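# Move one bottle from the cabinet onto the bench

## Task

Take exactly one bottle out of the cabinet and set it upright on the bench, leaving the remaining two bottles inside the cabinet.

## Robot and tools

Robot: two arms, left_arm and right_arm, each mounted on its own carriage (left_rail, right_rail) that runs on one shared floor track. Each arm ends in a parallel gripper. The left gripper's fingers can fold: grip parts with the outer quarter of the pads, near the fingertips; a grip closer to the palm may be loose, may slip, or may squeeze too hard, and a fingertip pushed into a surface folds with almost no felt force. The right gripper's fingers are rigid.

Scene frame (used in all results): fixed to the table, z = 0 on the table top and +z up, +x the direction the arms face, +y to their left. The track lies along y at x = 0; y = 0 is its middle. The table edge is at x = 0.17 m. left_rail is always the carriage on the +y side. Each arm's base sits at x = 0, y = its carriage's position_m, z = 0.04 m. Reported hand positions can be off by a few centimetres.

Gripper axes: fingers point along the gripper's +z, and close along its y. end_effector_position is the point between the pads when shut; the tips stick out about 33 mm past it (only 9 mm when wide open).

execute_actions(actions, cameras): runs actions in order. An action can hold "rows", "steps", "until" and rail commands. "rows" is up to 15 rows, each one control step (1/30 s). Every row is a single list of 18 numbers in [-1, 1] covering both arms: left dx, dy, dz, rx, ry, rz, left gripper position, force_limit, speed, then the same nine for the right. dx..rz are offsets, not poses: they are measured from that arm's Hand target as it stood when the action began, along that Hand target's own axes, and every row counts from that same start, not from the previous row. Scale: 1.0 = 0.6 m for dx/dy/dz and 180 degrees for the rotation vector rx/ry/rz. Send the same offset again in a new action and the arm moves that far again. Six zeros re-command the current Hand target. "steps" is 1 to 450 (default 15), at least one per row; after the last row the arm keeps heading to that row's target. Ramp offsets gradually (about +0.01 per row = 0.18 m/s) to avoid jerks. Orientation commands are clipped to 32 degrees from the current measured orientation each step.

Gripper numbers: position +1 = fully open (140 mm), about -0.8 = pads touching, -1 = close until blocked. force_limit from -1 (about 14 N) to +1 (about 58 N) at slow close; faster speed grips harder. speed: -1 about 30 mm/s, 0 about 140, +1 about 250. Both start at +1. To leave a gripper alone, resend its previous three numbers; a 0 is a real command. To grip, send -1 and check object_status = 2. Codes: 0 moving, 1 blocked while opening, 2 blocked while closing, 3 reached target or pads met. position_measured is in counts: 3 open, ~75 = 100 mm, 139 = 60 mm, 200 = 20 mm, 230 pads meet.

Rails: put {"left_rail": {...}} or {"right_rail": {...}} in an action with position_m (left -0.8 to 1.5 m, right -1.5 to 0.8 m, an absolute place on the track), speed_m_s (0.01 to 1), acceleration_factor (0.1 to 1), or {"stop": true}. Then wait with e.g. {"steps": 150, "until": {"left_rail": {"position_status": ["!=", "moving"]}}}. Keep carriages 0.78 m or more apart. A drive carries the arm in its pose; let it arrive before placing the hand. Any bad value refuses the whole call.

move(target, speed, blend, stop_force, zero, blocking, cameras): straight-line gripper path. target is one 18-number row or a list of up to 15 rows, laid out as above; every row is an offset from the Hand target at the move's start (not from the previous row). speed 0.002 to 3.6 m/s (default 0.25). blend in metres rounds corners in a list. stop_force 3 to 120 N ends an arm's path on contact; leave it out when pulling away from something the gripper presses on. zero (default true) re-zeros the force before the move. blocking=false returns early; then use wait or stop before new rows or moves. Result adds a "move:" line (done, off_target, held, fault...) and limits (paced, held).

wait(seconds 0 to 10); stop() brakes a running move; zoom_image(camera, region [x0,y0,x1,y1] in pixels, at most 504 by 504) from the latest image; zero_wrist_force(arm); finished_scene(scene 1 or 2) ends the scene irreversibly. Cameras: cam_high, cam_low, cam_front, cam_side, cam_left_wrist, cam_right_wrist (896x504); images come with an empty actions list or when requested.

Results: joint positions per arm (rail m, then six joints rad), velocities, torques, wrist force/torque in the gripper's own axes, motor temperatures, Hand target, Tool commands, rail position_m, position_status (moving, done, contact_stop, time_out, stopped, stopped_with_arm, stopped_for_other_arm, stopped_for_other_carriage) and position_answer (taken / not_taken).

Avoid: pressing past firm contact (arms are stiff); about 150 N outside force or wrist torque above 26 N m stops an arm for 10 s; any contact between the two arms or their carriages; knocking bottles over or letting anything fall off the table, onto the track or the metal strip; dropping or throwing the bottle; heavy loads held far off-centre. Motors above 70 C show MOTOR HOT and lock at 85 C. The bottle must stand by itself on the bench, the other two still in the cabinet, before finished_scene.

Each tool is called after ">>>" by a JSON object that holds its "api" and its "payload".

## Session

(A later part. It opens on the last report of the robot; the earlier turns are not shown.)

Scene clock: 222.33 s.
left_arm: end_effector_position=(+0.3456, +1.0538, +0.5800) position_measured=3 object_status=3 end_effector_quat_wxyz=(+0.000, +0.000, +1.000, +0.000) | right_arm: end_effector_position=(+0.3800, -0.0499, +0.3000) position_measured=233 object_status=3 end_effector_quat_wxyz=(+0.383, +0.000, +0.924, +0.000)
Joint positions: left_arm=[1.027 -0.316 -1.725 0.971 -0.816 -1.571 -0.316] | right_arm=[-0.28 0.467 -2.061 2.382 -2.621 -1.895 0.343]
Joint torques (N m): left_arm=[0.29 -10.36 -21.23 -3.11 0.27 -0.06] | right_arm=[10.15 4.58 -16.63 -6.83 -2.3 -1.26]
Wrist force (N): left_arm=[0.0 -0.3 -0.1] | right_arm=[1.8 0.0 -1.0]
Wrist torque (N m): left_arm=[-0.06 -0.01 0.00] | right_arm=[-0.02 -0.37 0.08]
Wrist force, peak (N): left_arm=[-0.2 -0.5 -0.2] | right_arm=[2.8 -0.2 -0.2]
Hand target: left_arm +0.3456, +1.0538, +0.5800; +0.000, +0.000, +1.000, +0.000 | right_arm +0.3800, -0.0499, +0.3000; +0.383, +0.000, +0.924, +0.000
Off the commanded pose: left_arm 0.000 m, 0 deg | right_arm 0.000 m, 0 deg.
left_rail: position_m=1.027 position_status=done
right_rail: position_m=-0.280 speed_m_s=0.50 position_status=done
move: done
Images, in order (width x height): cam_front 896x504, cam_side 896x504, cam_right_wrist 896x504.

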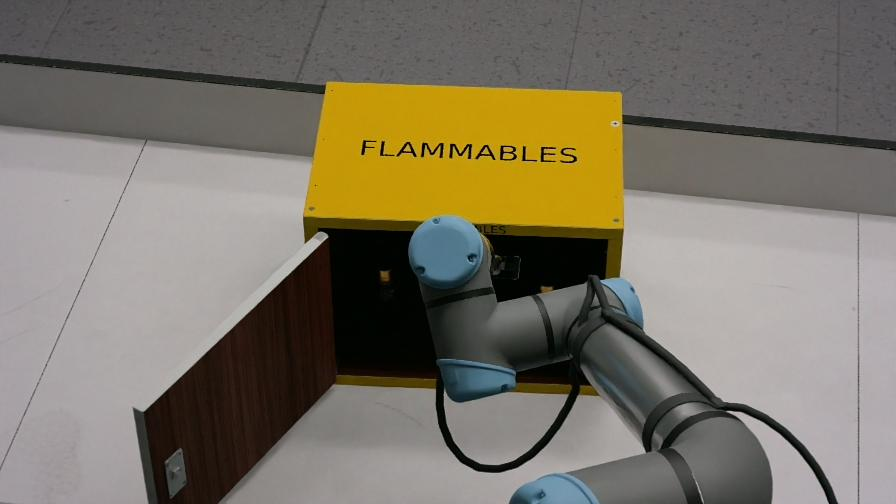

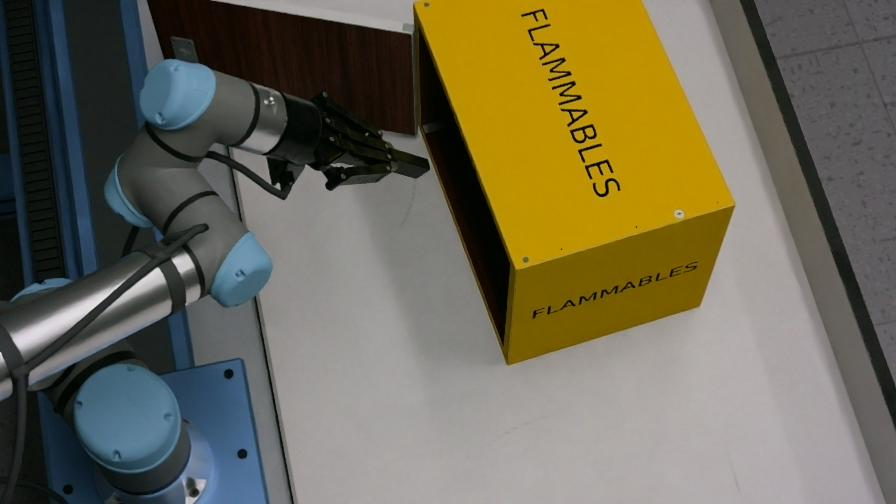

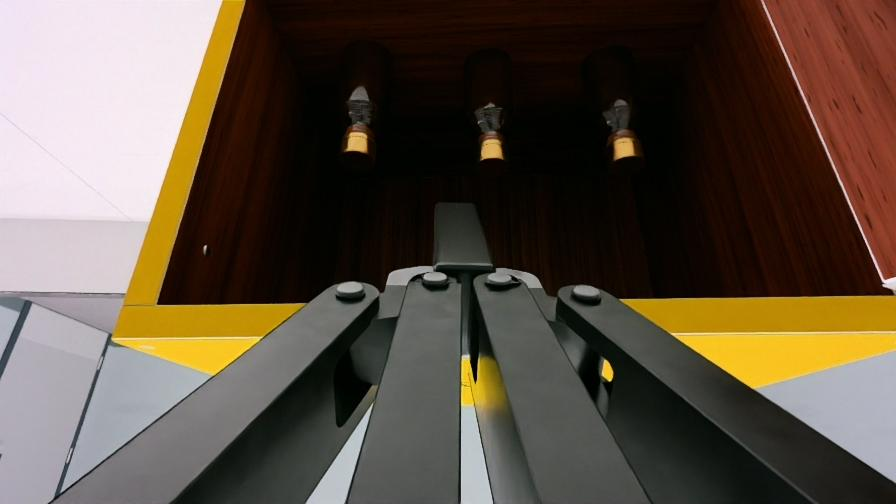

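>>> {"api": "execute_actions", "payload": {"actions": [{"right_rail": {"position_m": -0.38, "speed_m_s": 0.5, "acceleration_factor": 0.5}, "steps": 90, "until": {"right_rail": {"position_status": ["!=", "moving"]}}}]}}

>>> {"api": "move", "payload": {"target": [0,0,0,0,0,0,1,1,1,0,0,0,0,0,1.0,-1,-1,0], "speed": 0.5}}

>>> {"api": "move", "payload": {"target": [0,0,0,0,0,0,1,1,1,-0.235,-0.1967,0.2718,0.0222,0.0833,-0.0167,0.3,-1,0], "speed": 0.2, "cameras": ["cam_right_wrist","cam_front","cam_side"]}}

Scene clock: 293.37 s.
left_arm: end_effector_position=(+0.3456, +1.0538, +0.5800) position_measured=3 object_status=3 end_effector_quat_wxyz=(+0.000, +0.000, +1.000, +0.000) | right_arm: end_effector_position=(+0.3800, -0.1500, +0.3000) position_measured=233 object_status=3 end_effector_quat_wxyz=(+0.383, +0.000, +0.924, +0.000)
Joint positions: left_arm=[1.027 -0.316 -1.725 0.971 -0.816 -1.571 -0.316] | right_arm=[-0.38 0.467 -2.061 2.382 -2.621 -1.895 0.343]
Joint torques (N m): left_arm=[1.36 -10.82 -21.26 -3.07 0.12 -0.13] | right_arm=[8.58 1.25 -19.45 -6.43 -1.32 -1.15]
Wrist force (N): left_arm=[-0.1 -0.3 0.1] | right_arm=[1.8 0.1 -0.8]
Wrist torque (N m): left_arm=[-0.05 0.01 0.00] | right_arm=[0.01 -0.37 0.08]
Wrist force, peak (N): left_arm=[-0.2 -0.3 -0.3] | right_arm=[2.1 -0.7 -0.9]
Hand target: left_arm +0.3456, +1.0538, +0.5800; +0.000, +0.000, +1.000, +0.000 | right_arm +0.3800, -0.1499, +0.3000; +0.383, +0.000, +0.924, +0.000
Tool commands: left_gripper/position=+1.0 left_gripper/force_limit=+1.0 left_gripper/speed=+1.0 right_gripper/position=-1.0 right_gripper/force_limit=-1.0 right_gripper/speed=+0.0
Off the commanded pose: left_arm 0.000 m, 0 deg | right_arm 0.000 m, 0 deg.
left_rail: position_m=1.027 position_status=done
right_rail: position_m=-0.380 speed_m_s=0.50 position_status=done

Scene clock: 297.27 s.
left_arm: end_effector_position=(+0.3456, +1.0538, +0.5800) position_measured=3 object_status=3 end_effector_quat_wxyz=(+0.000, +0.000, +1.000, +0.000) | right_arm: end_effector_position=(+0.3800, -0.1500, +0.3000) position_measured=233 object_status=3 end_effector_quat_wxyz=(+0.000, +0.924, +0.000, +0.383)
Joint positions: left_arm=[1.027 -0.316 -1.725 0.971 -0.816 -1.571 -0.316] | right_arm=[-0.38 0.467 -2.061 2.382 -2.621 -1.895 -2.799]
Joint torques (N m): left_arm=[0.98 -11.18 -21.84 -3.13 0.23 0.04] | right_arm=[-7.7 -12.15 -16.69 -7 1.01 -1.38]
Wrist force (N): left_arm=[0.0 -0.1 -0.1] | right_arm=[-1.8 0.7 -0.6]
Wrist torque (N m): left_arm=[-0.01 -0.01 0.00] | right_arm=[0.11 0.40 0.16]
Wrist force, peak (N): left_arm=[-0.3 -0.3 -0.1] | right_arm=[-1.7 2.0 -0.4]
Hand target: left_arm +0.3456, +1.0538, +0.5800; +0.000, +0.000, +1.000, +0.000 | right_arm +0.3800, -0.1500, +0.3000; +0.000, +0.924, +0.000, +0.383
Off the commanded pose: left_arm 0.000 m, 0 deg | right_arm 0.000 m, 0 deg.
left_rail: position_m=1.027 position_status=done
right_rail: position_m=-0.380 speed_m_s=0.50 position_status=done
move: done

Scene clock: 299.27 s.
left_arm: end_effector_position=(+0.3456, +1.0538, +0.5800) position_measured=3 object_status=3 end_effector_quat_wxyz=(+0.000, +0.000, +1.000, +0.000) | right_arm: end_effector_position=(+0.3956, -0.0319, +0.0850) position_measured=91 object_status=3 end_effector_quat_wxyz=(-0.022, +0.865, +0.037, +0.500)
Joint positions: left_arm=[1.027 -0.316 -1.725 0.971 -0.816 -1.571 -0.316] | right_arm=[-0.38 0.805 -0.97 2.487 -4.005 -2.177 -2.729]
Joint torques (N m): left_arm=[0.44 -10.28 -22.42 -2.9 0.29 -0.03] | right_arm=[10.39 -21.87 -11.34 -6.65 -2.61 -1.33]
Wrist force (N): left_arm=[-0.2 -0.2 -0.1] | right_arm=[-1.6 0.8 -1.0]
Wrist torque (N m): left_arm=[-0.04 0.04 0.00] | right_arm=[0.12 0.38 0.16]
Wrist force, peak (N): left_arm=[0.0 -0.3 -0.2] | right_arm=[-3.4 0.1 0.2]
Hand target: left_arm +0.3456, +1.0538, +0.5800; +0.000, +0.000, +1.000, +0.000 | right_arm +0.3956, -0.0319, +0.0850; -0.022, +0.865, +0.037, +0.500
Off the commanded pose: left_arm 0.000 m, 0 deg | right_arm 0.000 m, 0 deg.
left_rail: position_m=1.027 position_status=done
right_rail: position_m=-0.380 speed_m_s=0.50 position_status=done
move: done
Images, in order (width x height): cam_front 896x504, cam_side 896x504, cam_right_wrist 896x504.

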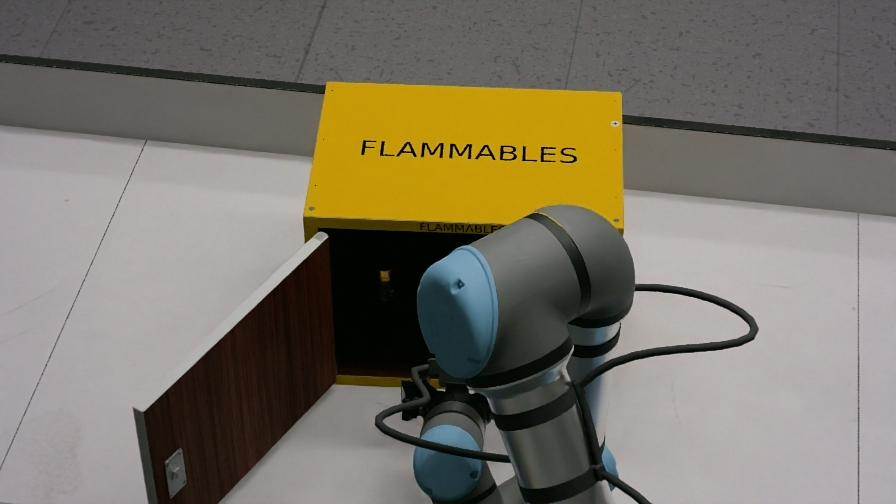

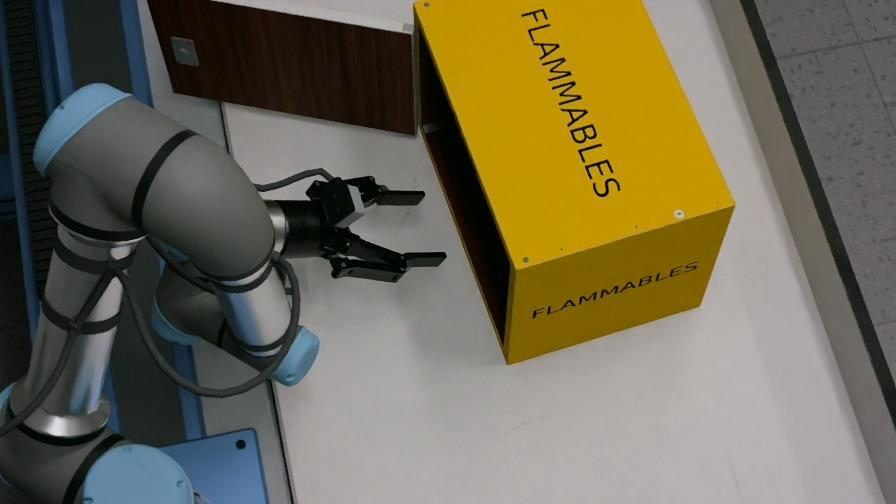

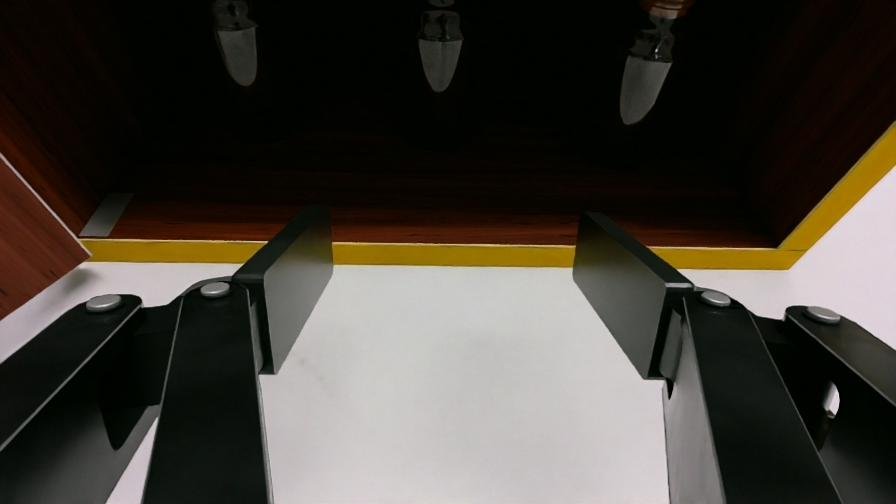

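>>> {"api": "zoom_image", "payload": {"camera": "cam_right_wrist", "region": [340, 0, 560, 150]}}

>>> {"api": "zoom_image", "payload": {"camera": "cam_right_wrist", "region": [560, 0, 780, 150]}}

Scaled by 2.291 from the camera's 896x504 image, which has a finer 1280x720 frame.

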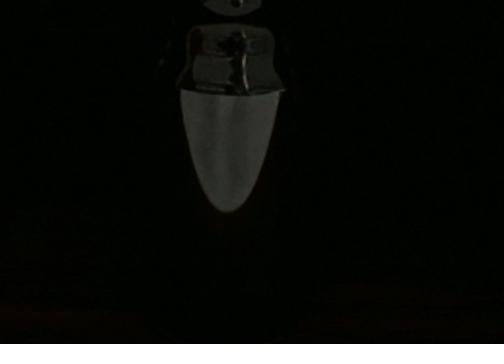

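Scaled by 2.291 from the camera's 896x504 image, which has a finer 1280x720 frame.

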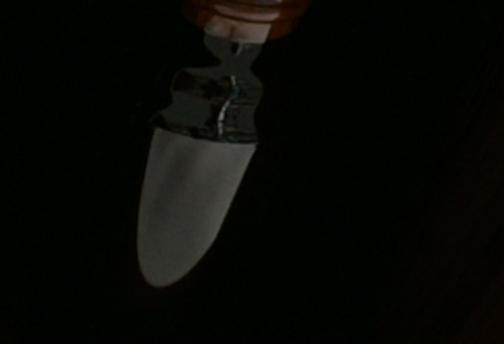

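>>> {"api": "move", "payload": {"target": [0,0,0,0,0,0,1,1,1,0.04775,-0.01343,0.12637,0,0,0,0.3,-1,0], "speed": 0.1, "stop_force": 12, "cameras": ["cam_right_wrist","cam_side"]}}

>>> {"api": "zoom_image", "payload": {"camera": "cam_right_wrist", "region": [200, 0, 704, 300]}}

Scene clock: 335.63 s.
left_arm: end_effector_position=(+0.3456, +1.0538, +0.5800) position_measured=3 object_status=3 end_effector_quat_wxyz=(+0.000, +0.000, +1.000, +0.000) | right_arm: end_effector_position=(+0.4746, -0.0169, +0.0719) position_measured=91 object_status=3 end_effector_quat_wxyz=(-0.022, +0.865, +0.037, +0.500)
Joint positions: left_arm=[1.027 -0.316 -1.725 0.971 -0.816 -1.571 -0.316] | right_arm=[-0.38 0.683 -0.896 2.335 -3.971 -2.078 -2.814]
Joint torques (N m): left_arm=[1.07 -10.58 -22.23 -3.11 0.36 -0.08] | right_arm=[-7.99 -26.27 -13.64 -1.07 0.95 -1.2]
Wrist force (N): left_arm=[-0.1 -0.1 0.0] | right_arm=[-1.6 0.7 -1.1]
Wrist torque (N m): left_arm=[-0.02 0.01 0.00] | right_arm=[0.08 0.40 0.16]
Wrist force, peak (N): left_arm=[0.0 -0.4 0.0] | right_arm=[-1.9 1.1 -1.8]
Hand target: left_arm +0.3456, +1.0538, +0.5800; +0.000, +0.000, +1.000, +0.000 | right_arm +0.4746, -0.0169, +0.0719; -0.022, +0.865, +0.037, +0.500
Off the commanded pose: left_arm 0.000 m, 0 deg | right_arm 0.000 m, 0 deg.
left_rail: position_m=1.027 position_status=done
right_rail: position_m=-0.380 speed_m_s=0.50 position_status=done
move: done
Images, in order (width x height): cam_side 896x504, cam_right_wrist 896x504.

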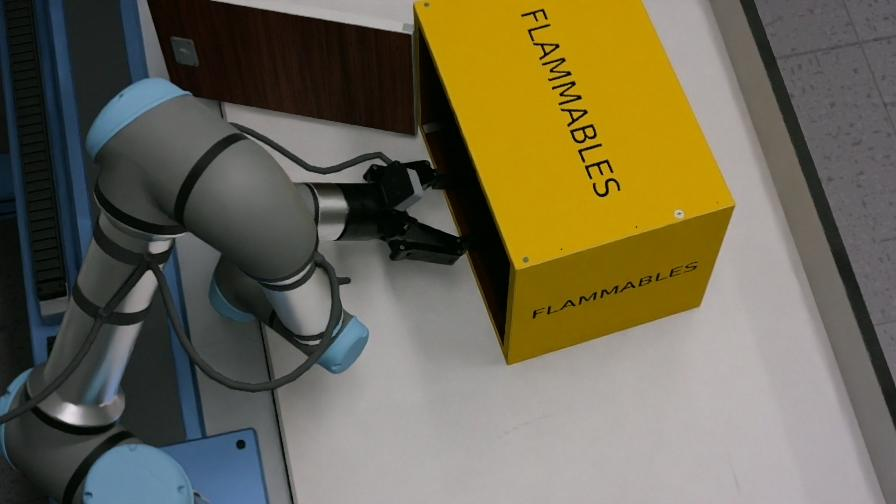

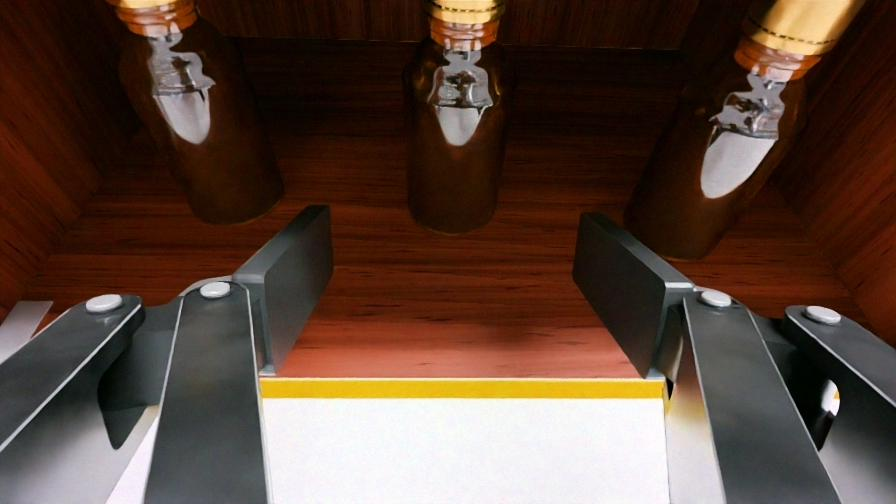

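Scaled by 1.000.

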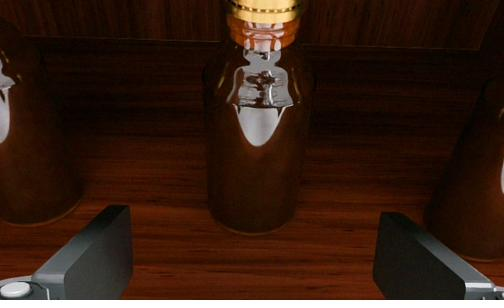

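>>> {"api": "move", "payload": {"target": [0,0,0,0,0,0,1,1,1,0.06405,0,0.11122,0,0,0,0.3,-1,0], "speed": 0.08, "stop_force": 10, "cameras": ["cam_right_wrist"]}}

Scene clock: 352.47 s.
left_arm: end_effector_position=(+0.3456, +1.0538, +0.5800) position_measured=3 object_status=3 end_effector_quat_wxyz=(+0.000, +0.000, +1.000, +0.000) | right_arm: end_effector_position=(+0.5513, -0.0103, +0.0718) position_measured=91 object_status=3 end_effector_quat_wxyz=(-0.022, +0.865, +0.037, +0.500)
Joint positions: left_arm=[1.027 -0.316 -1.725 0.971 -0.816 -1.571 -0.316] | right_arm=[-0.38 0.583 -0.86 2.187 -3.888 -1.995 -2.877]
Joint torques (N m): left_arm=[1.32 -10.31 -22.44 -3.01 0.35 0.01] | right_arm=[-8.21 -29.55 -15.38 -1.11 1.13 -1.19]
Wrist force (N): left_arm=[-0.1 -0.2 -0.3] | right_arm=[-1.8 0.7 -1.0]
Wrist torque (N m): left_arm=[-0.04 0.01 0.00] | right_arm=[0.09 0.43 0.16]
Wrist force, peak (N): left_arm=[0.1 -0.4 0.1] | right_arm=[-2.1 0.6 -1.5]
Hand target: left_arm +0.3456, +1.0538, +0.5800; +0.000, +0.000, +1.000, +0.000 | right_arm +0.5513, -0.0103, +0.0718; -0.022, +0.865, +0.037, +0.500
Off the commanded pose: left_arm 0.000 m, 0 deg | right_arm 0.000 m, 0 deg.
left_rail: position_m=1.027 position_status=done
right_rail: position_m=-0.380 speed_m_s=0.50 position_status=done
move: done
Images, in order (width x height): cam_right_wrist 896x504.

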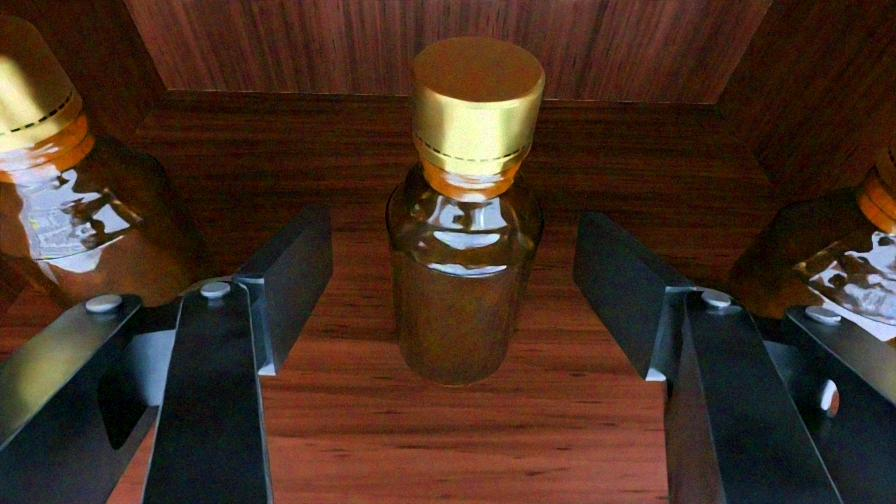

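>>> {"api": "move", "payload": {"target": [0,0,0,0,0,0,1,1,1,0,0.0057,0,0,0,0,0.3,-1,0], "speed": 0.03}}

>>> {"api": "execute_actions", "payload": {"actions": [{"rows": [[0,0,0,0,0,0,1,1,1,0,0,0,0,0,0,-1,-0.1,-1]], "steps": 75}], "cameras": ["cam_right_wrist"]}}

Scene clock: 366.50 s.
left_arm: end_effector_position=(+0.3456, +1.0538, +0.5800) position_measured=3 object_status=3 end_effector_quat_wxyz=(+0.000, +0.000, +1.000, +0.000) | right_arm: end_effector_position=(+0.5516, -0.0136, +0.0718) position_measured=91 object_status=3 end_effector_quat_wxyz=(-0.022, +0.865, +0.037, +0.500)
Joint positions: left_arm=[1.027 -0.316 -1.725 0.971 -0.816 -1.571 -0.316] | right_arm=[-0.38 0.576 -0.861 2.193 -3.895 -1.989 -2.881]
Joint torques (N m): left_arm=[0.12 -9.78 -23.08 -2.92 0.3 -0.16] | right_arm=[-8.06 -46.91 -2.24 -6.62 1.02 -1.18]
Wrist force (N): left_arm=[0.0 -0.2 0.0] | right_arm=[-1.8 0.7 -1.1]
Wrist torque (N m): left_arm=[-0.04 0.00 0.00] | right_arm=[0.09 0.43 0.16]
Wrist force, peak (N): left_arm=[0.2 -0.3 -0.3] | right_arm=[-2.0 0.7 -1.1]
Hand target: left_arm +0.3456, +1.0538, +0.5800; +0.000, +0.000, +1.000, +0.000 | right_arm +0.5516, -0.0137, +0.0718; -0.022, +0.865, +0.037, +0.500
Off the commanded pose: left_arm 0.000 m, 0 deg | right_arm 0.000 m, 0 deg.
left_rail: position_m=1.027 position_status=done
right_rail: position_m=-0.380 speed_m_s=0.50 position_status=done
move: done

Scene clock: 369.20 s.
left_arm: end_effector_position=(+0.3456, +1.0538, +0.5800) position_measured=3 object_status=3 end_effector_quat_wxyz=(+0.000, +0.000, +1.000, +0.000) | right_arm: end_effector_position=(+0.5516, -0.0137, +0.0718) position_measured=162 object_status=2 end_effector_quat_wxyz=(-0.022, +0.865, +0.037, +0.500)
Joint positions: left_arm=[1.027 -0.316 -1.725 0.971 -0.816 -1.571 -0.316] | right_arm=[-0.38 0.576 -0.861 2.193 -3.895 -1.989 -2.881]
Joint torques (N m): left_arm=[0.81 -8.87 -22.68 -3.07 0.25 -0.12] | right_arm=[-7.89 -30.85 -1.39 -0.22 -3.1 -1.16]
Wrist force (N): left_arm=[0.1 0.0 0.0] | right_arm=[1.8 -2.5 -6.5]
Wrist torque (N m): left_arm=[0.01 -0.01 0.00] | right_arm=[0.16 0.29 0.21]
Wrist force, peak (N): left_arm=[0.1 -0.4 -0.2] | right_arm=[1.9 -2.5 -6.7]
Hand target: left_arm +0.3456, +1.0538, +0.5800; +0.000, +0.000, +1.000, +0.000 | right_arm +0.5516, -0.0137, +0.0718; -0.022, +0.865, +0.037, +0.500
Off the commanded pose: left_arm 0.000 m, 0 deg | right_arm 0.000 m, 0 deg.
left_rail: position_m=1.027 position_status=done
right_rail: position_m=-0.380 speed_m_s=0.50 position_status=done
Images, in order (width x height): cam_right_wrist 896x504.

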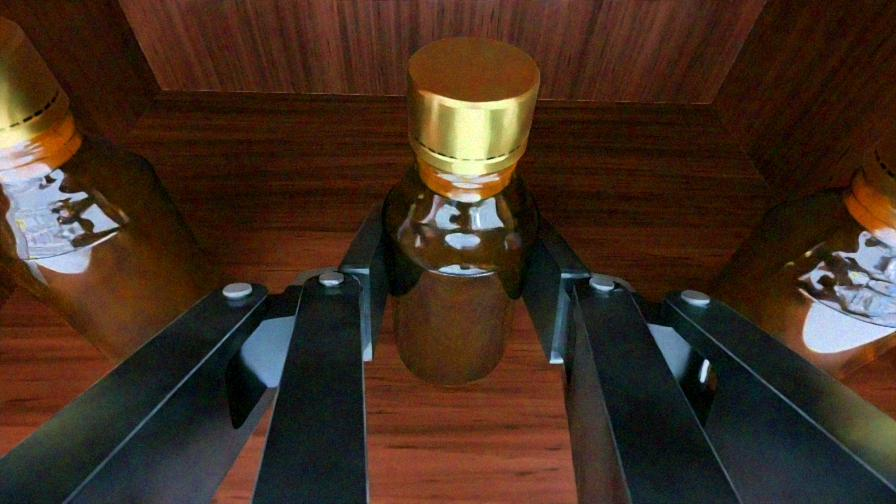

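>>> {"api": "move", "payload": {"target": [0,0,0,0,0,0,1,1,1,0.03611,0,-0.0208,0,0,0,-1,-0.1,-1], "speed": 0.05, "cameras": ["cam_right_wrist"]}}

Scene clock: 378.93 s.
left_arm: end_effector_position=(+0.3456, +1.0538, +0.5800) position_measured=3 object_status=3 end_effector_quat_wxyz=(+0.000, +0.000, +1.000, +0.000) | right_arm: end_effector_position=(+0.5516, -0.0137, +0.0968) position_measured=162 object_status=2 end_effector_quat_wxyz=(-0.022, +0.865, +0.037, +0.500)
Joint positions: left_arm=[1.027 -0.316 -1.725 0.971 -0.816 -1.571 -0.316] | right_arm=[-0.38 0.576 -0.931 2.202 -3.833 -1.989 -2.881]
Joint torques (N m): left_arm=[0.29 -9.4 -23.64 -2.9 0.21 -0.12] | right_arm=[-7.99 -46.86 -3.63 -1.84 0.83 1.52]
Wrist force (N): left_arm=[0.0 -0.1 -0.2] | right_arm=[-4.3 0.8 0.4]
Wrist torque (N m): left_arm=[-0.03 -0.01 0.01] | right_arm=[0.10 0.47 0.16]
Wrist force, peak (N): left_arm=[-0.1 -0.2 -0.5] | right_arm=[1.9 -2.7 -6.7]
Hand target: left_arm +0.3456, +1.0538, +0.5800; +0.000, +0.000, +1.000, +0.000 | right_arm +0.5516, -0.0137, +0.0968; -0.022, +0.865, +0.037, +0.500
Off the commanded pose: left_arm 0.000 m, 0 deg | right_arm 0.000 m, 0 deg.
left_rail: position_m=1.027 position_status=done
right_rail: position_m=-0.380 speed_m_s=0.50 position_status=done
move: done
Images, in order (width x height): cam_right_wrist 896x504.

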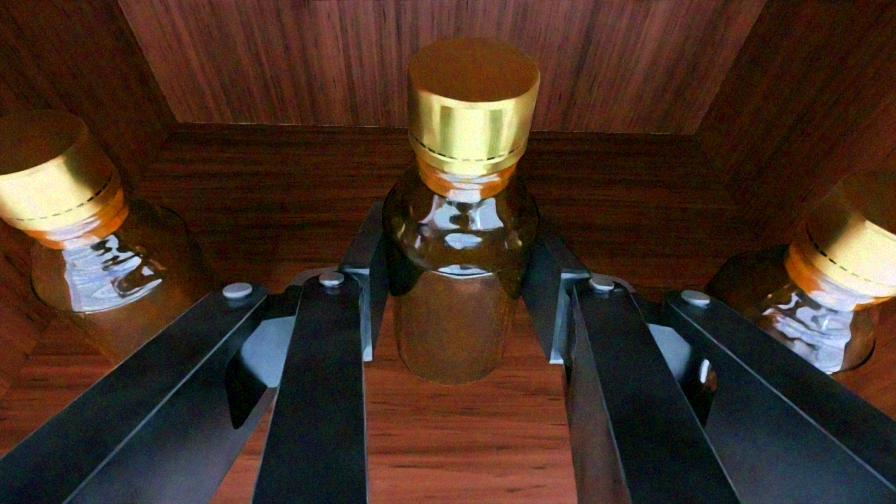

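>>> {"api": "move", "payload": {"target": [0,0,0,0,0,0,1,1,1,-0.14141,0.0003,-0.24557,0,0,0,-1,-0.1,-1], "speed": 0.12, "cameras": ["cam_right_wrist"]}}

>>> {"api": "execute_actions", "payload": {"actions": [{"right_rail": {"position_m": -0.82, "speed_m_s": 0.4, "acceleration_factor": 0.3}, "steps": 120, "until": {"right_rail": {"position_status": ["!=", "moving"]}}}], "cameras": ["cam_right_wrist", "cam_side", "cam_front", "cam_high"]}}

Scene clock: 384.17 s.
left_arm: end_effector_position=(+0.3456, +1.0538, +0.5800) position_measured=3 object_status=3 end_effector_quat_wxyz=(+0.000, +0.000, +1.000, +0.000) | right_arm: end_effector_position=(+0.3823, -0.0286, +0.0970) position_measured=162 object_status=2 end_effector_quat_wxyz=(-0.022, +0.865, +0.037, +0.500)
Joint positions: left_arm=[1.027 -0.316 -1.725 0.971 -0.816 -1.571 -0.316] | right_arm=[-0.38 0.842 -1.021 2.499 -3.949 -2.206 -2.701]
Joint torques (N m): left_arm=[0.47 -10.06 -23.23 -2.99 0.42 -0.03] | right_arm=[9.43 -39.51 0.3 -1.54 -3 1.58]
Wrist force (N): left_arm=[-0.1 -0.1 -0.1] | right_arm=[-4.0 0.8 0.3]
Wrist torque (N m): left_arm=[-0.01 0.02 0.00] | right_arm=[0.13 0.40 0.05]
Wrist force, peak (N): left_arm=[-0.1 -0.3 -0.3] | right_arm=[-5.0 0.8 -0.8]
Hand target: left_arm +0.3456, +1.0538, +0.5800; +0.000, +0.000, +1.000, +0.000 | right_arm +0.3822, -0.0286, +0.0970; -0.022, +0.865, +0.037, +0.500
Off the commanded pose: left_arm 0.000 m, 0 deg | right_arm 0.000 m, 0 deg.
left_rail: position_m=1.027 position_status=done
right_rail: position_m=-0.380 speed_m_s=0.50 position_status=done
move: done
Images, in order (width x height): cam_right_wrist 896x504.

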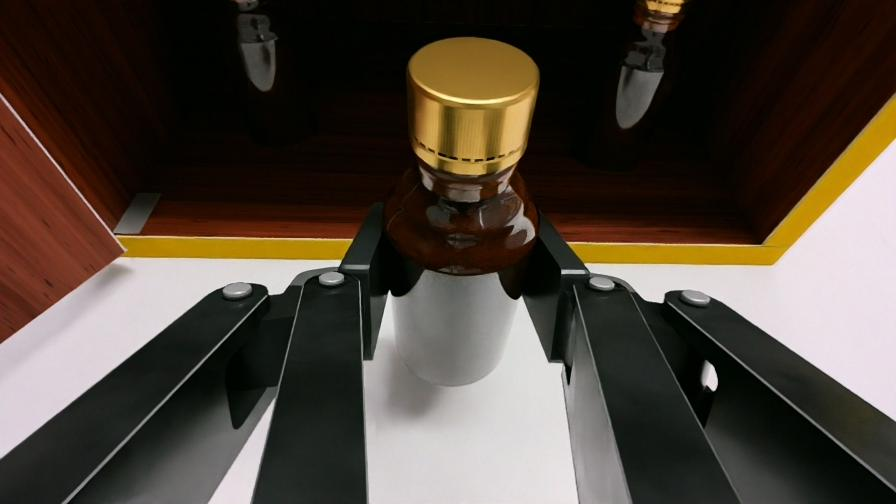

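Scene clock: 386.87 s.
left_arm: end_effector_position=(+0.3456, +1.0538, +0.5800) position_measured=3 object_status=3 end_effector_quat_wxyz=(+0.000, +0.000, +1.000, +0.000) | right_arm: end_effector_position=(+0.3822, -0.4686, +0.0970) position_measured=162 object_status=2 end_effector_quat_wxyz=(-0.022, +0.865, +0.037, +0.500)
Joint positions: left_arm=[1.027 -0.316 -1.725 0.971 -0.816 -1.571 -0.316] | right_arm=[-0.82 0.842 -1.021 2.499 -3.949 -2.206 -2.701]
Joint torques (N m): left_arm=[0.87 -9.36 -23.77 -2.97 0.34 -0.13] | right_arm=[8.23 -34.56 -5.75 -2.66 -1.48 1.41]
Wrist force (N): left_arm=[-0.1 -0.1 -0.2] | right_arm=[-4.3 0.8 0.5]
Wrist torque (N m): left_arm=[-0.02 0.02 0.00] | right_arm=[0.13 0.46 0.05]
Wrist force, peak (N): left_arm=[-0.1 -0.2 -0.3] | right_arm=[-4.4 1.5 0.5]
Hand target: left_arm +0.3456, +1.0538, +0.5800; +0.000, +0.000, +1.000, +0.000 | right_arm +0.3822, -0.4686, +0.0970; -0.022, +0.865, +0.037, +0.500
Tool commands: left_gripper/position=+1.0 left_gripper/force_limit=+1.0 left_gripper/speed=+1.0 right_gripper/position=-1.0 right_gripper/force_limit=-0.1 right_gripper/speed=-1.0
Off the commanded pose: left_arm 0.000 m, 0 deg | right_arm 0.000 m, 0 deg.
left_rail: position_m=1.027 position_status=done
right_rail: position_m=-0.820 speed_m_s=0.40 position_status=done
Images, in order (width x height): cam_high 896x504, cam_front 896x504, cam_side 896x504, cam_right_wrist 896x504.

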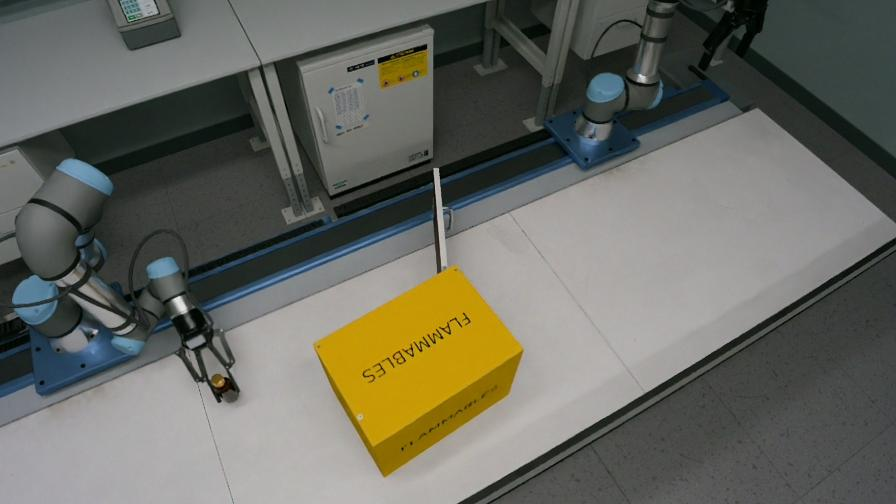

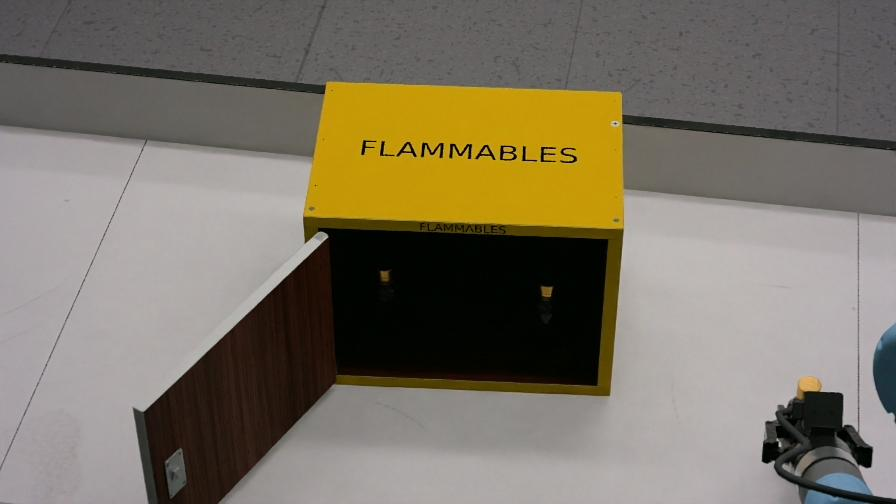

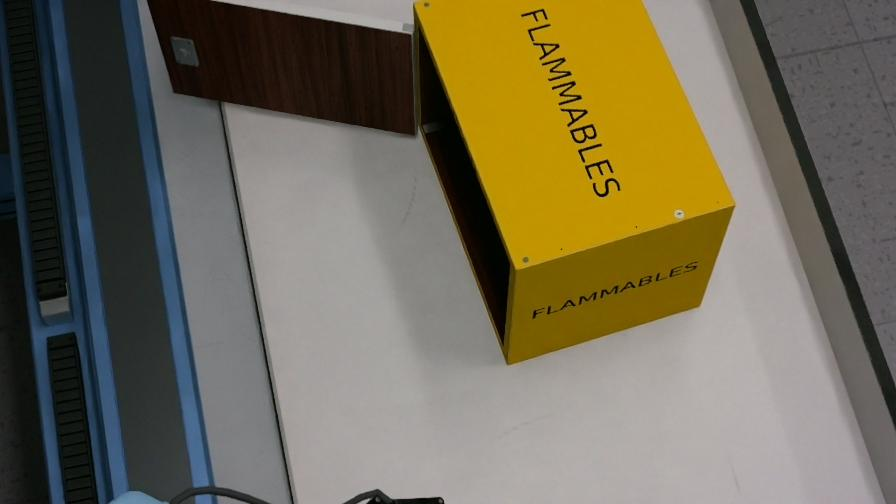

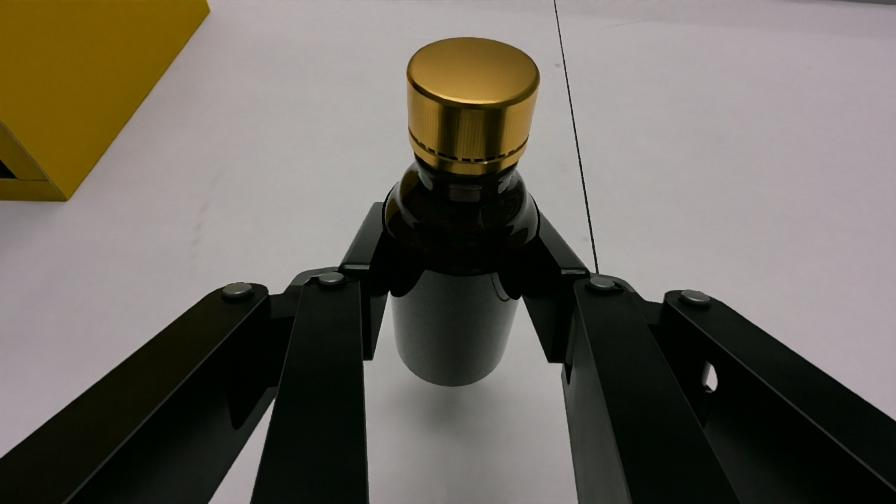

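>>> {"api": "move", "payload": {"target": [0,0,0,0,0,0,1,1,1,0.02322,0,0.14053,0,0,0,-1,-0.1,-1], "speed": 0.12}}

>>> {"api": "move", "payload": {"target": [0,0,0,0,0,0,1,1,1,-0.04333,0,0.02496,0,0,0,-1,-0.1,-1], "speed": 0.015, "stop_force": 4, "cameras": ["cam_right_wrist", "cam_front", "cam_low"]}}

Scene clock: 399.40 s.
left_arm: end_effector_position=(+0.3456, +1.0538, +0.5800) position_measured=3 object_status=3 end_effector_quat_wxyz=(+0.000, +0.000, +1.000, +0.000) | right_arm: end_effector_position=(+0.4619, -0.4617, +0.0669) position_measured=162 object_status=2 end_effector_quat_wxyz=(-0.022, +0.865, +0.037, +0.500)
Joint positions: left_arm=[1.027 -0.316 -1.725 0.971 -0.816 -1.571 -0.316] | right_arm=[-0.82 0.695 -0.885 2.363 -4.007 -2.088 -2.806]
Joint torques (N m): left_arm=[0.76 -9.04 -23.84 -2.99 0.32 -0.15] | right_arm=[-8.85 -26.8 -12.71 -7.52 0.64 -1.27]
Wrist force (N): left_arm=[0.0 -0.1 -0.2] | right_arm=[-4.2 0.6 0.4]
Wrist torque (N m): left_arm=[-0.03 0.00 0.00] | right_arm=[0.07 0.46 0.16]
Wrist force, peak (N): left_arm=[-0.1 -0.2 -0.4] | right_arm=[-4.5 0.8 -0.9]
Hand target: left_arm +0.3456, +1.0538, +0.5800; +0.000, +0.000, +1.000, +0.000 | right_arm +0.4619, -0.4617, +0.0669; -0.022, +0.865, +0.037, +0.500
Off the commanded pose: left_arm 0.000 m, 0 deg | right_arm 0.000 m, 0 deg.
left_rail: position_m=1.027 position_status=done
right_rail: position_m=-0.820 speed_m_s=0.40 position_status=done
move: done

Scene clock: 401.37 s.
left_arm: end_effector_position=(+0.3456, +1.0538, +0.5800) position_measured=3 object_status=3 end_effector_quat_wxyz=(+0.000, +0.000, +1.000, +0.000) | right_arm: end_effector_position=(+0.4619, -0.4617, +0.0537) position_measured=162 object_status=2 end_effector_quat_wxyz=(-0.022, +0.865, +0.037, +0.500)
Joint positions: left_arm=[1.027 -0.316 -1.725 0.971 -0.816 -1.571 -0.316] | right_arm=[-0.82 0.695 -0.841 2.355 -4.043 -2.088 -2.806]
Joint torques (N m): left_arm=[0.05 -8.98 -24.39 -3 0.43 -0.15] | right_arm=[-2.57 -44.17 1.76 -1.77 -0.74 0.58]
Wrist force (N): left_arm=[0.0 -0.2 -0.2] | right_arm=[-2.4 1.0 -0.4]
Wrist torque (N m): left_arm=[-0.04 0.00 0.00] | right_arm=[0.09 0.37 0.18]
Wrist force, peak (N): left_arm=[-0.1 -0.4 -0.3] | right_arm=[7.8 0.8 -8.5]
Hand target: left_arm +0.3456, +1.0538, +0.5800; +0.000, +0.000, +1.000, +0.000 | right_arm +0.4619, -0.4617, +0.0537; -0.022, +0.865, +0.037, +0.500 (not the last commanded pose)
Off the commanded pose: left_arm 0.000 m, 0 deg | right_arm 0.017 m, 0 deg.
left_rail: position_m=1.027 position_status=done
right_rail: position_m=-0.820 speed_m_s=0.40 position_status=done
move: contact (right_arm)
Images, in order (width x height): cam_low 896x504, cam_front 896x504, cam_right_wrist 896x504.

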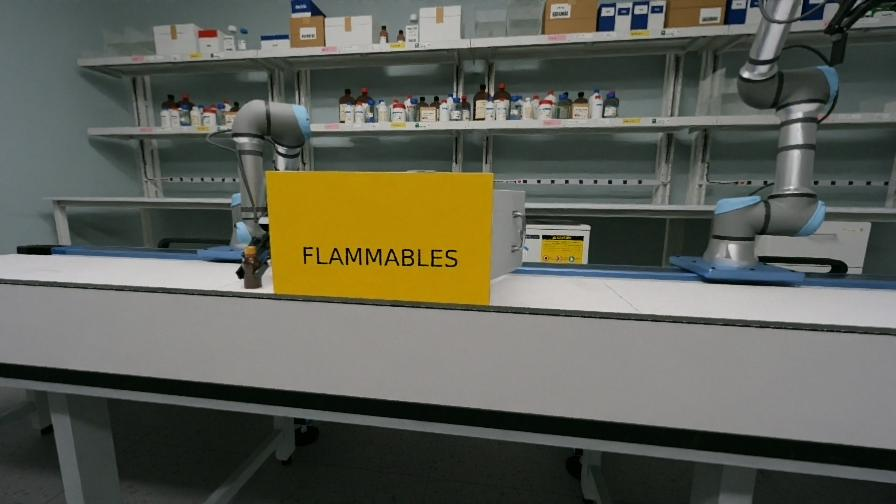

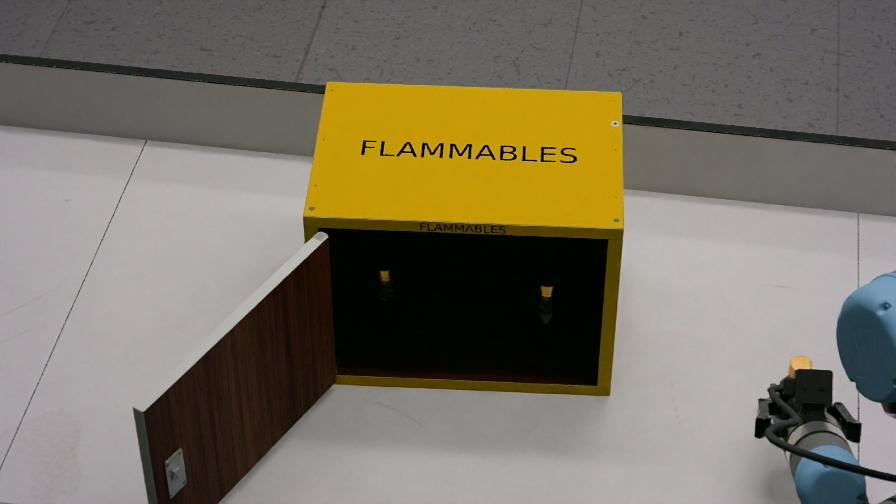

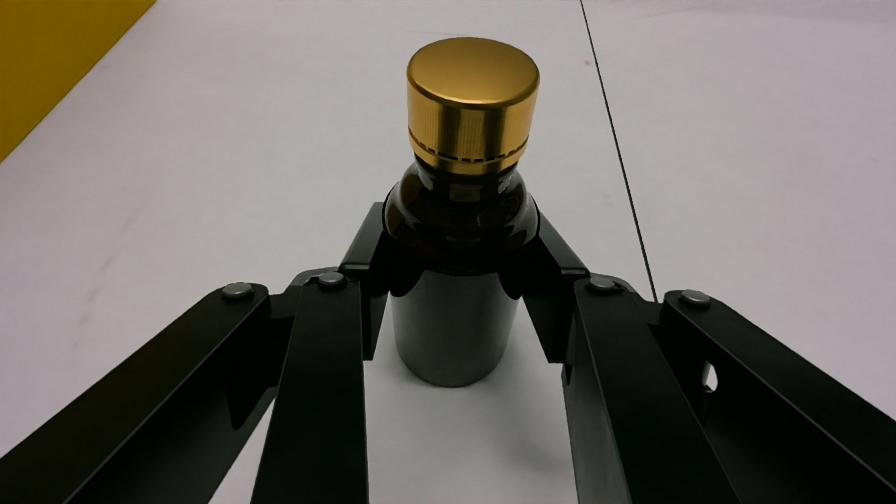

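>>> {"api": "execute_actions", "payload": {"actions": [{"rows": [[0,0,0,0,0,0,1,1,1,0,0,0,0,0,0,0.25,-0.1,-1]], "steps": 60}], "cameras": ["cam_right_wrist"]}}

>>> {"api": "move", "payload": {"target": [0,0,0,0,0,0,1,1,1,-0.12478,0,-0.21668,0,0,0,0.25,-0.1,-1], "speed": 0.12, "cameras": ["cam_right_wrist", "cam_front", "cam_low", "cam_high"]}}

Scene clock: 407.17 s.
left_arm: end_effector_position=(+0.3456, +1.0538, +0.5800) position_measured=3 object_status=3 end_effector_quat_wxyz=(+0.000, +0.000, +1.000, +0.000) | right_arm: end_effector_position=(+0.4619, -0.4617, +0.0537) position_measured=98 object_status=3 end_effector_quat_wxyz=(-0.022, +0.865, +0.037, +0.500)
Joint positions: left_arm=[1.027 -0.316 -1.725 0.971 -0.816 -1.571 -0.316] | right_arm=[-0.82 0.695 -0.841 2.355 -4.043 -2.088 -2.806]
Joint torques (N m): left_arm=[0.29 -9.39 -25 -2.83 0.33 -0.06] | right_arm=[-2.51 -36.66 -3.3 -5.98 -0.46 -1.09]
Wrist force (N): left_arm=[-0.2 0.0 0.1] | right_arm=[-1.4 0.9 -0.9]
Wrist torque (N m): left_arm=[0.01 0.05 0.00] | right_arm=[0.12 0.36 0.16]
Wrist force, peak (N): left_arm=[-0.1 -0.2 -0.4] | right_arm=[-2.9 1.1 -0.3]
Hand target: left_arm +0.3456, +1.0538, +0.5800; +0.000, +0.000, +1.000, +0.000 | right_arm +0.4619, -0.4617, +0.0537; -0.022, +0.865, +0.037, +0.500
Off the commanded pose: left_arm 0.000 m, 0 deg | right_arm 0.000 m, 0 deg.
left_rail: position_m=1.027 position_status=done
right_rail: position_m=-0.820 speed_m_s=0.40 position_status=done
Images, in order (width x height): cam_right_wrist 896x504.

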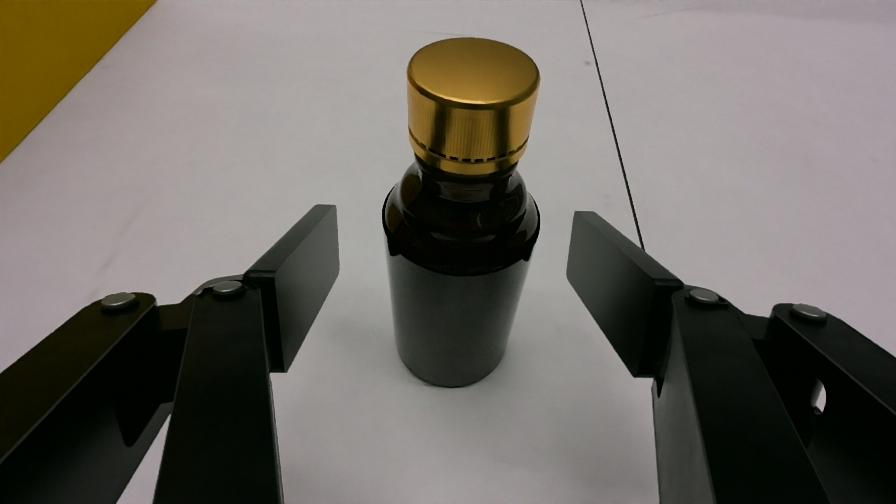

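Scene clock: 408.97 s.
left_arm: end_effector_position=(+0.3456, +1.0538, +0.5800) position_measured=3 object_status=3 end_effector_quat_wxyz=(+0.000, +0.000, +1.000, +0.000) | right_arm: end_effector_position=(+0.3125, -0.4747, +0.0538) position_measured=98 object_status=3 end_effector_quat_wxyz=(-0.022, +0.865, +0.037, +0.500)
Joint positions: left_arm=[1.027 -0.316 -1.725 0.971 -0.816 -1.571 -0.316] | right_arm=[-0.82 1.012 -0.868 2.56 -4.07 -2.334 -2.556]
Joint torques (N m): left_arm=[1.13 -8.68 -23.02 -2.96 0.62 -0.06] | right_arm=[9.45 -37.99 5.8 -0.95 -2.89 1.38]
Wrist force (N): left_arm=[0.0 -0.1 -0.2] | right_arm=[-1.6 0.8 -1.0]
Wrist torque (N m): left_arm=[-0.02 -0.01 0.00] | right_arm=[0.11 0.40 0.05]
Wrist force, peak (N): left_arm=[-0.1 -0.3 -0.1] | right_arm=[-2.1 0.9 -2.0]
Hand target: left_arm +0.3456, +1.0538, +0.5800; +0.000, +0.000, +1.000, +0.000 | right_arm +0.3125, -0.4747, +0.0538; -0.022, +0.865, +0.037, +0.500
Off the commanded pose: left_arm 0.000 m, 0 deg | right_arm 0.000 m, 0 deg.
left_rail: position_m=1.027 position_status=done
right_rail: position_m=-0.820 speed_m_s=0.40 position_status=done
move: done
Images, in order (width x height): cam_high 896x504, cam_low 896x504, cam_front 896x504, cam_right_wrist 896x504.

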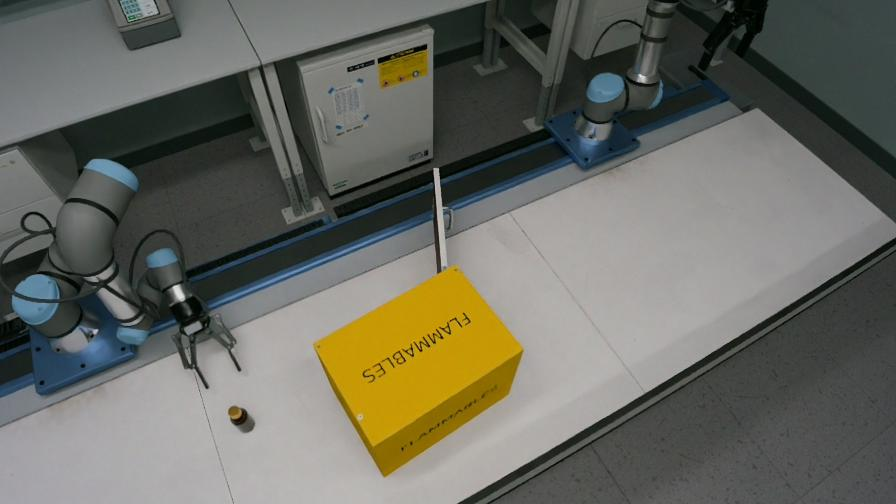

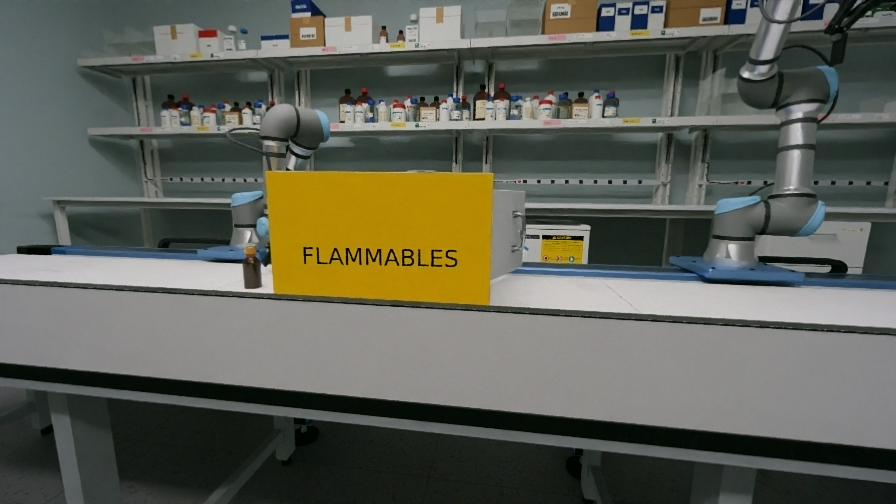

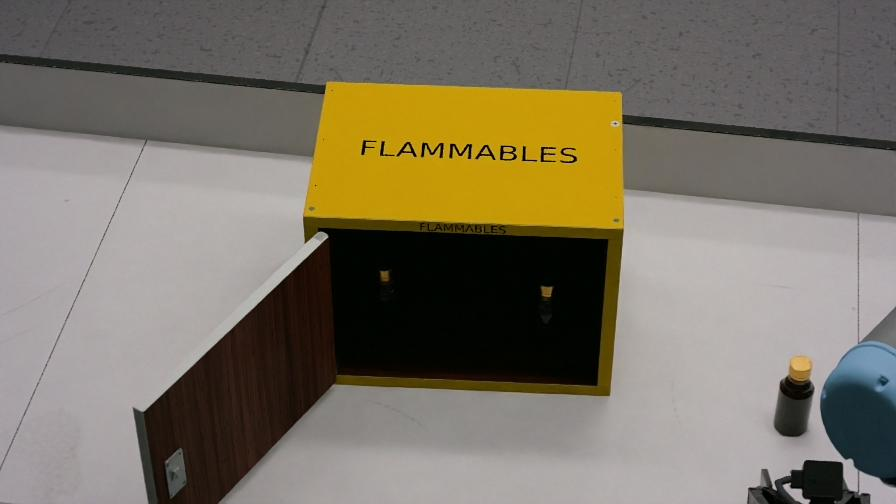

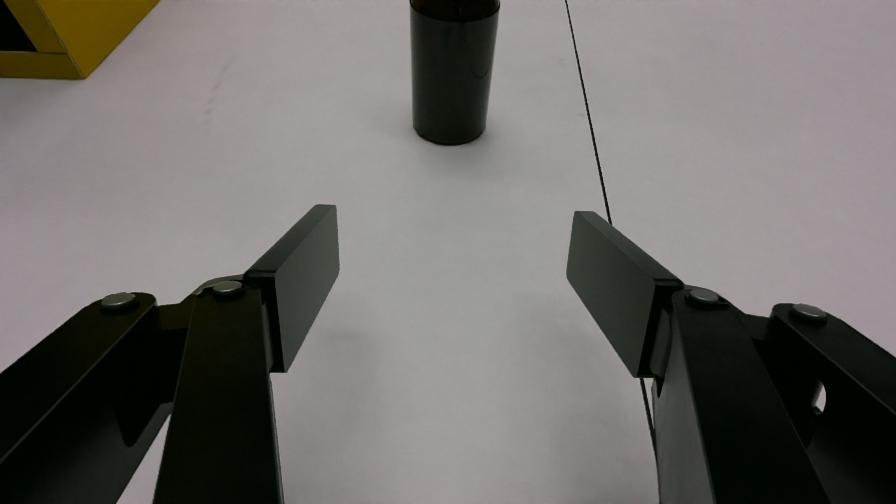

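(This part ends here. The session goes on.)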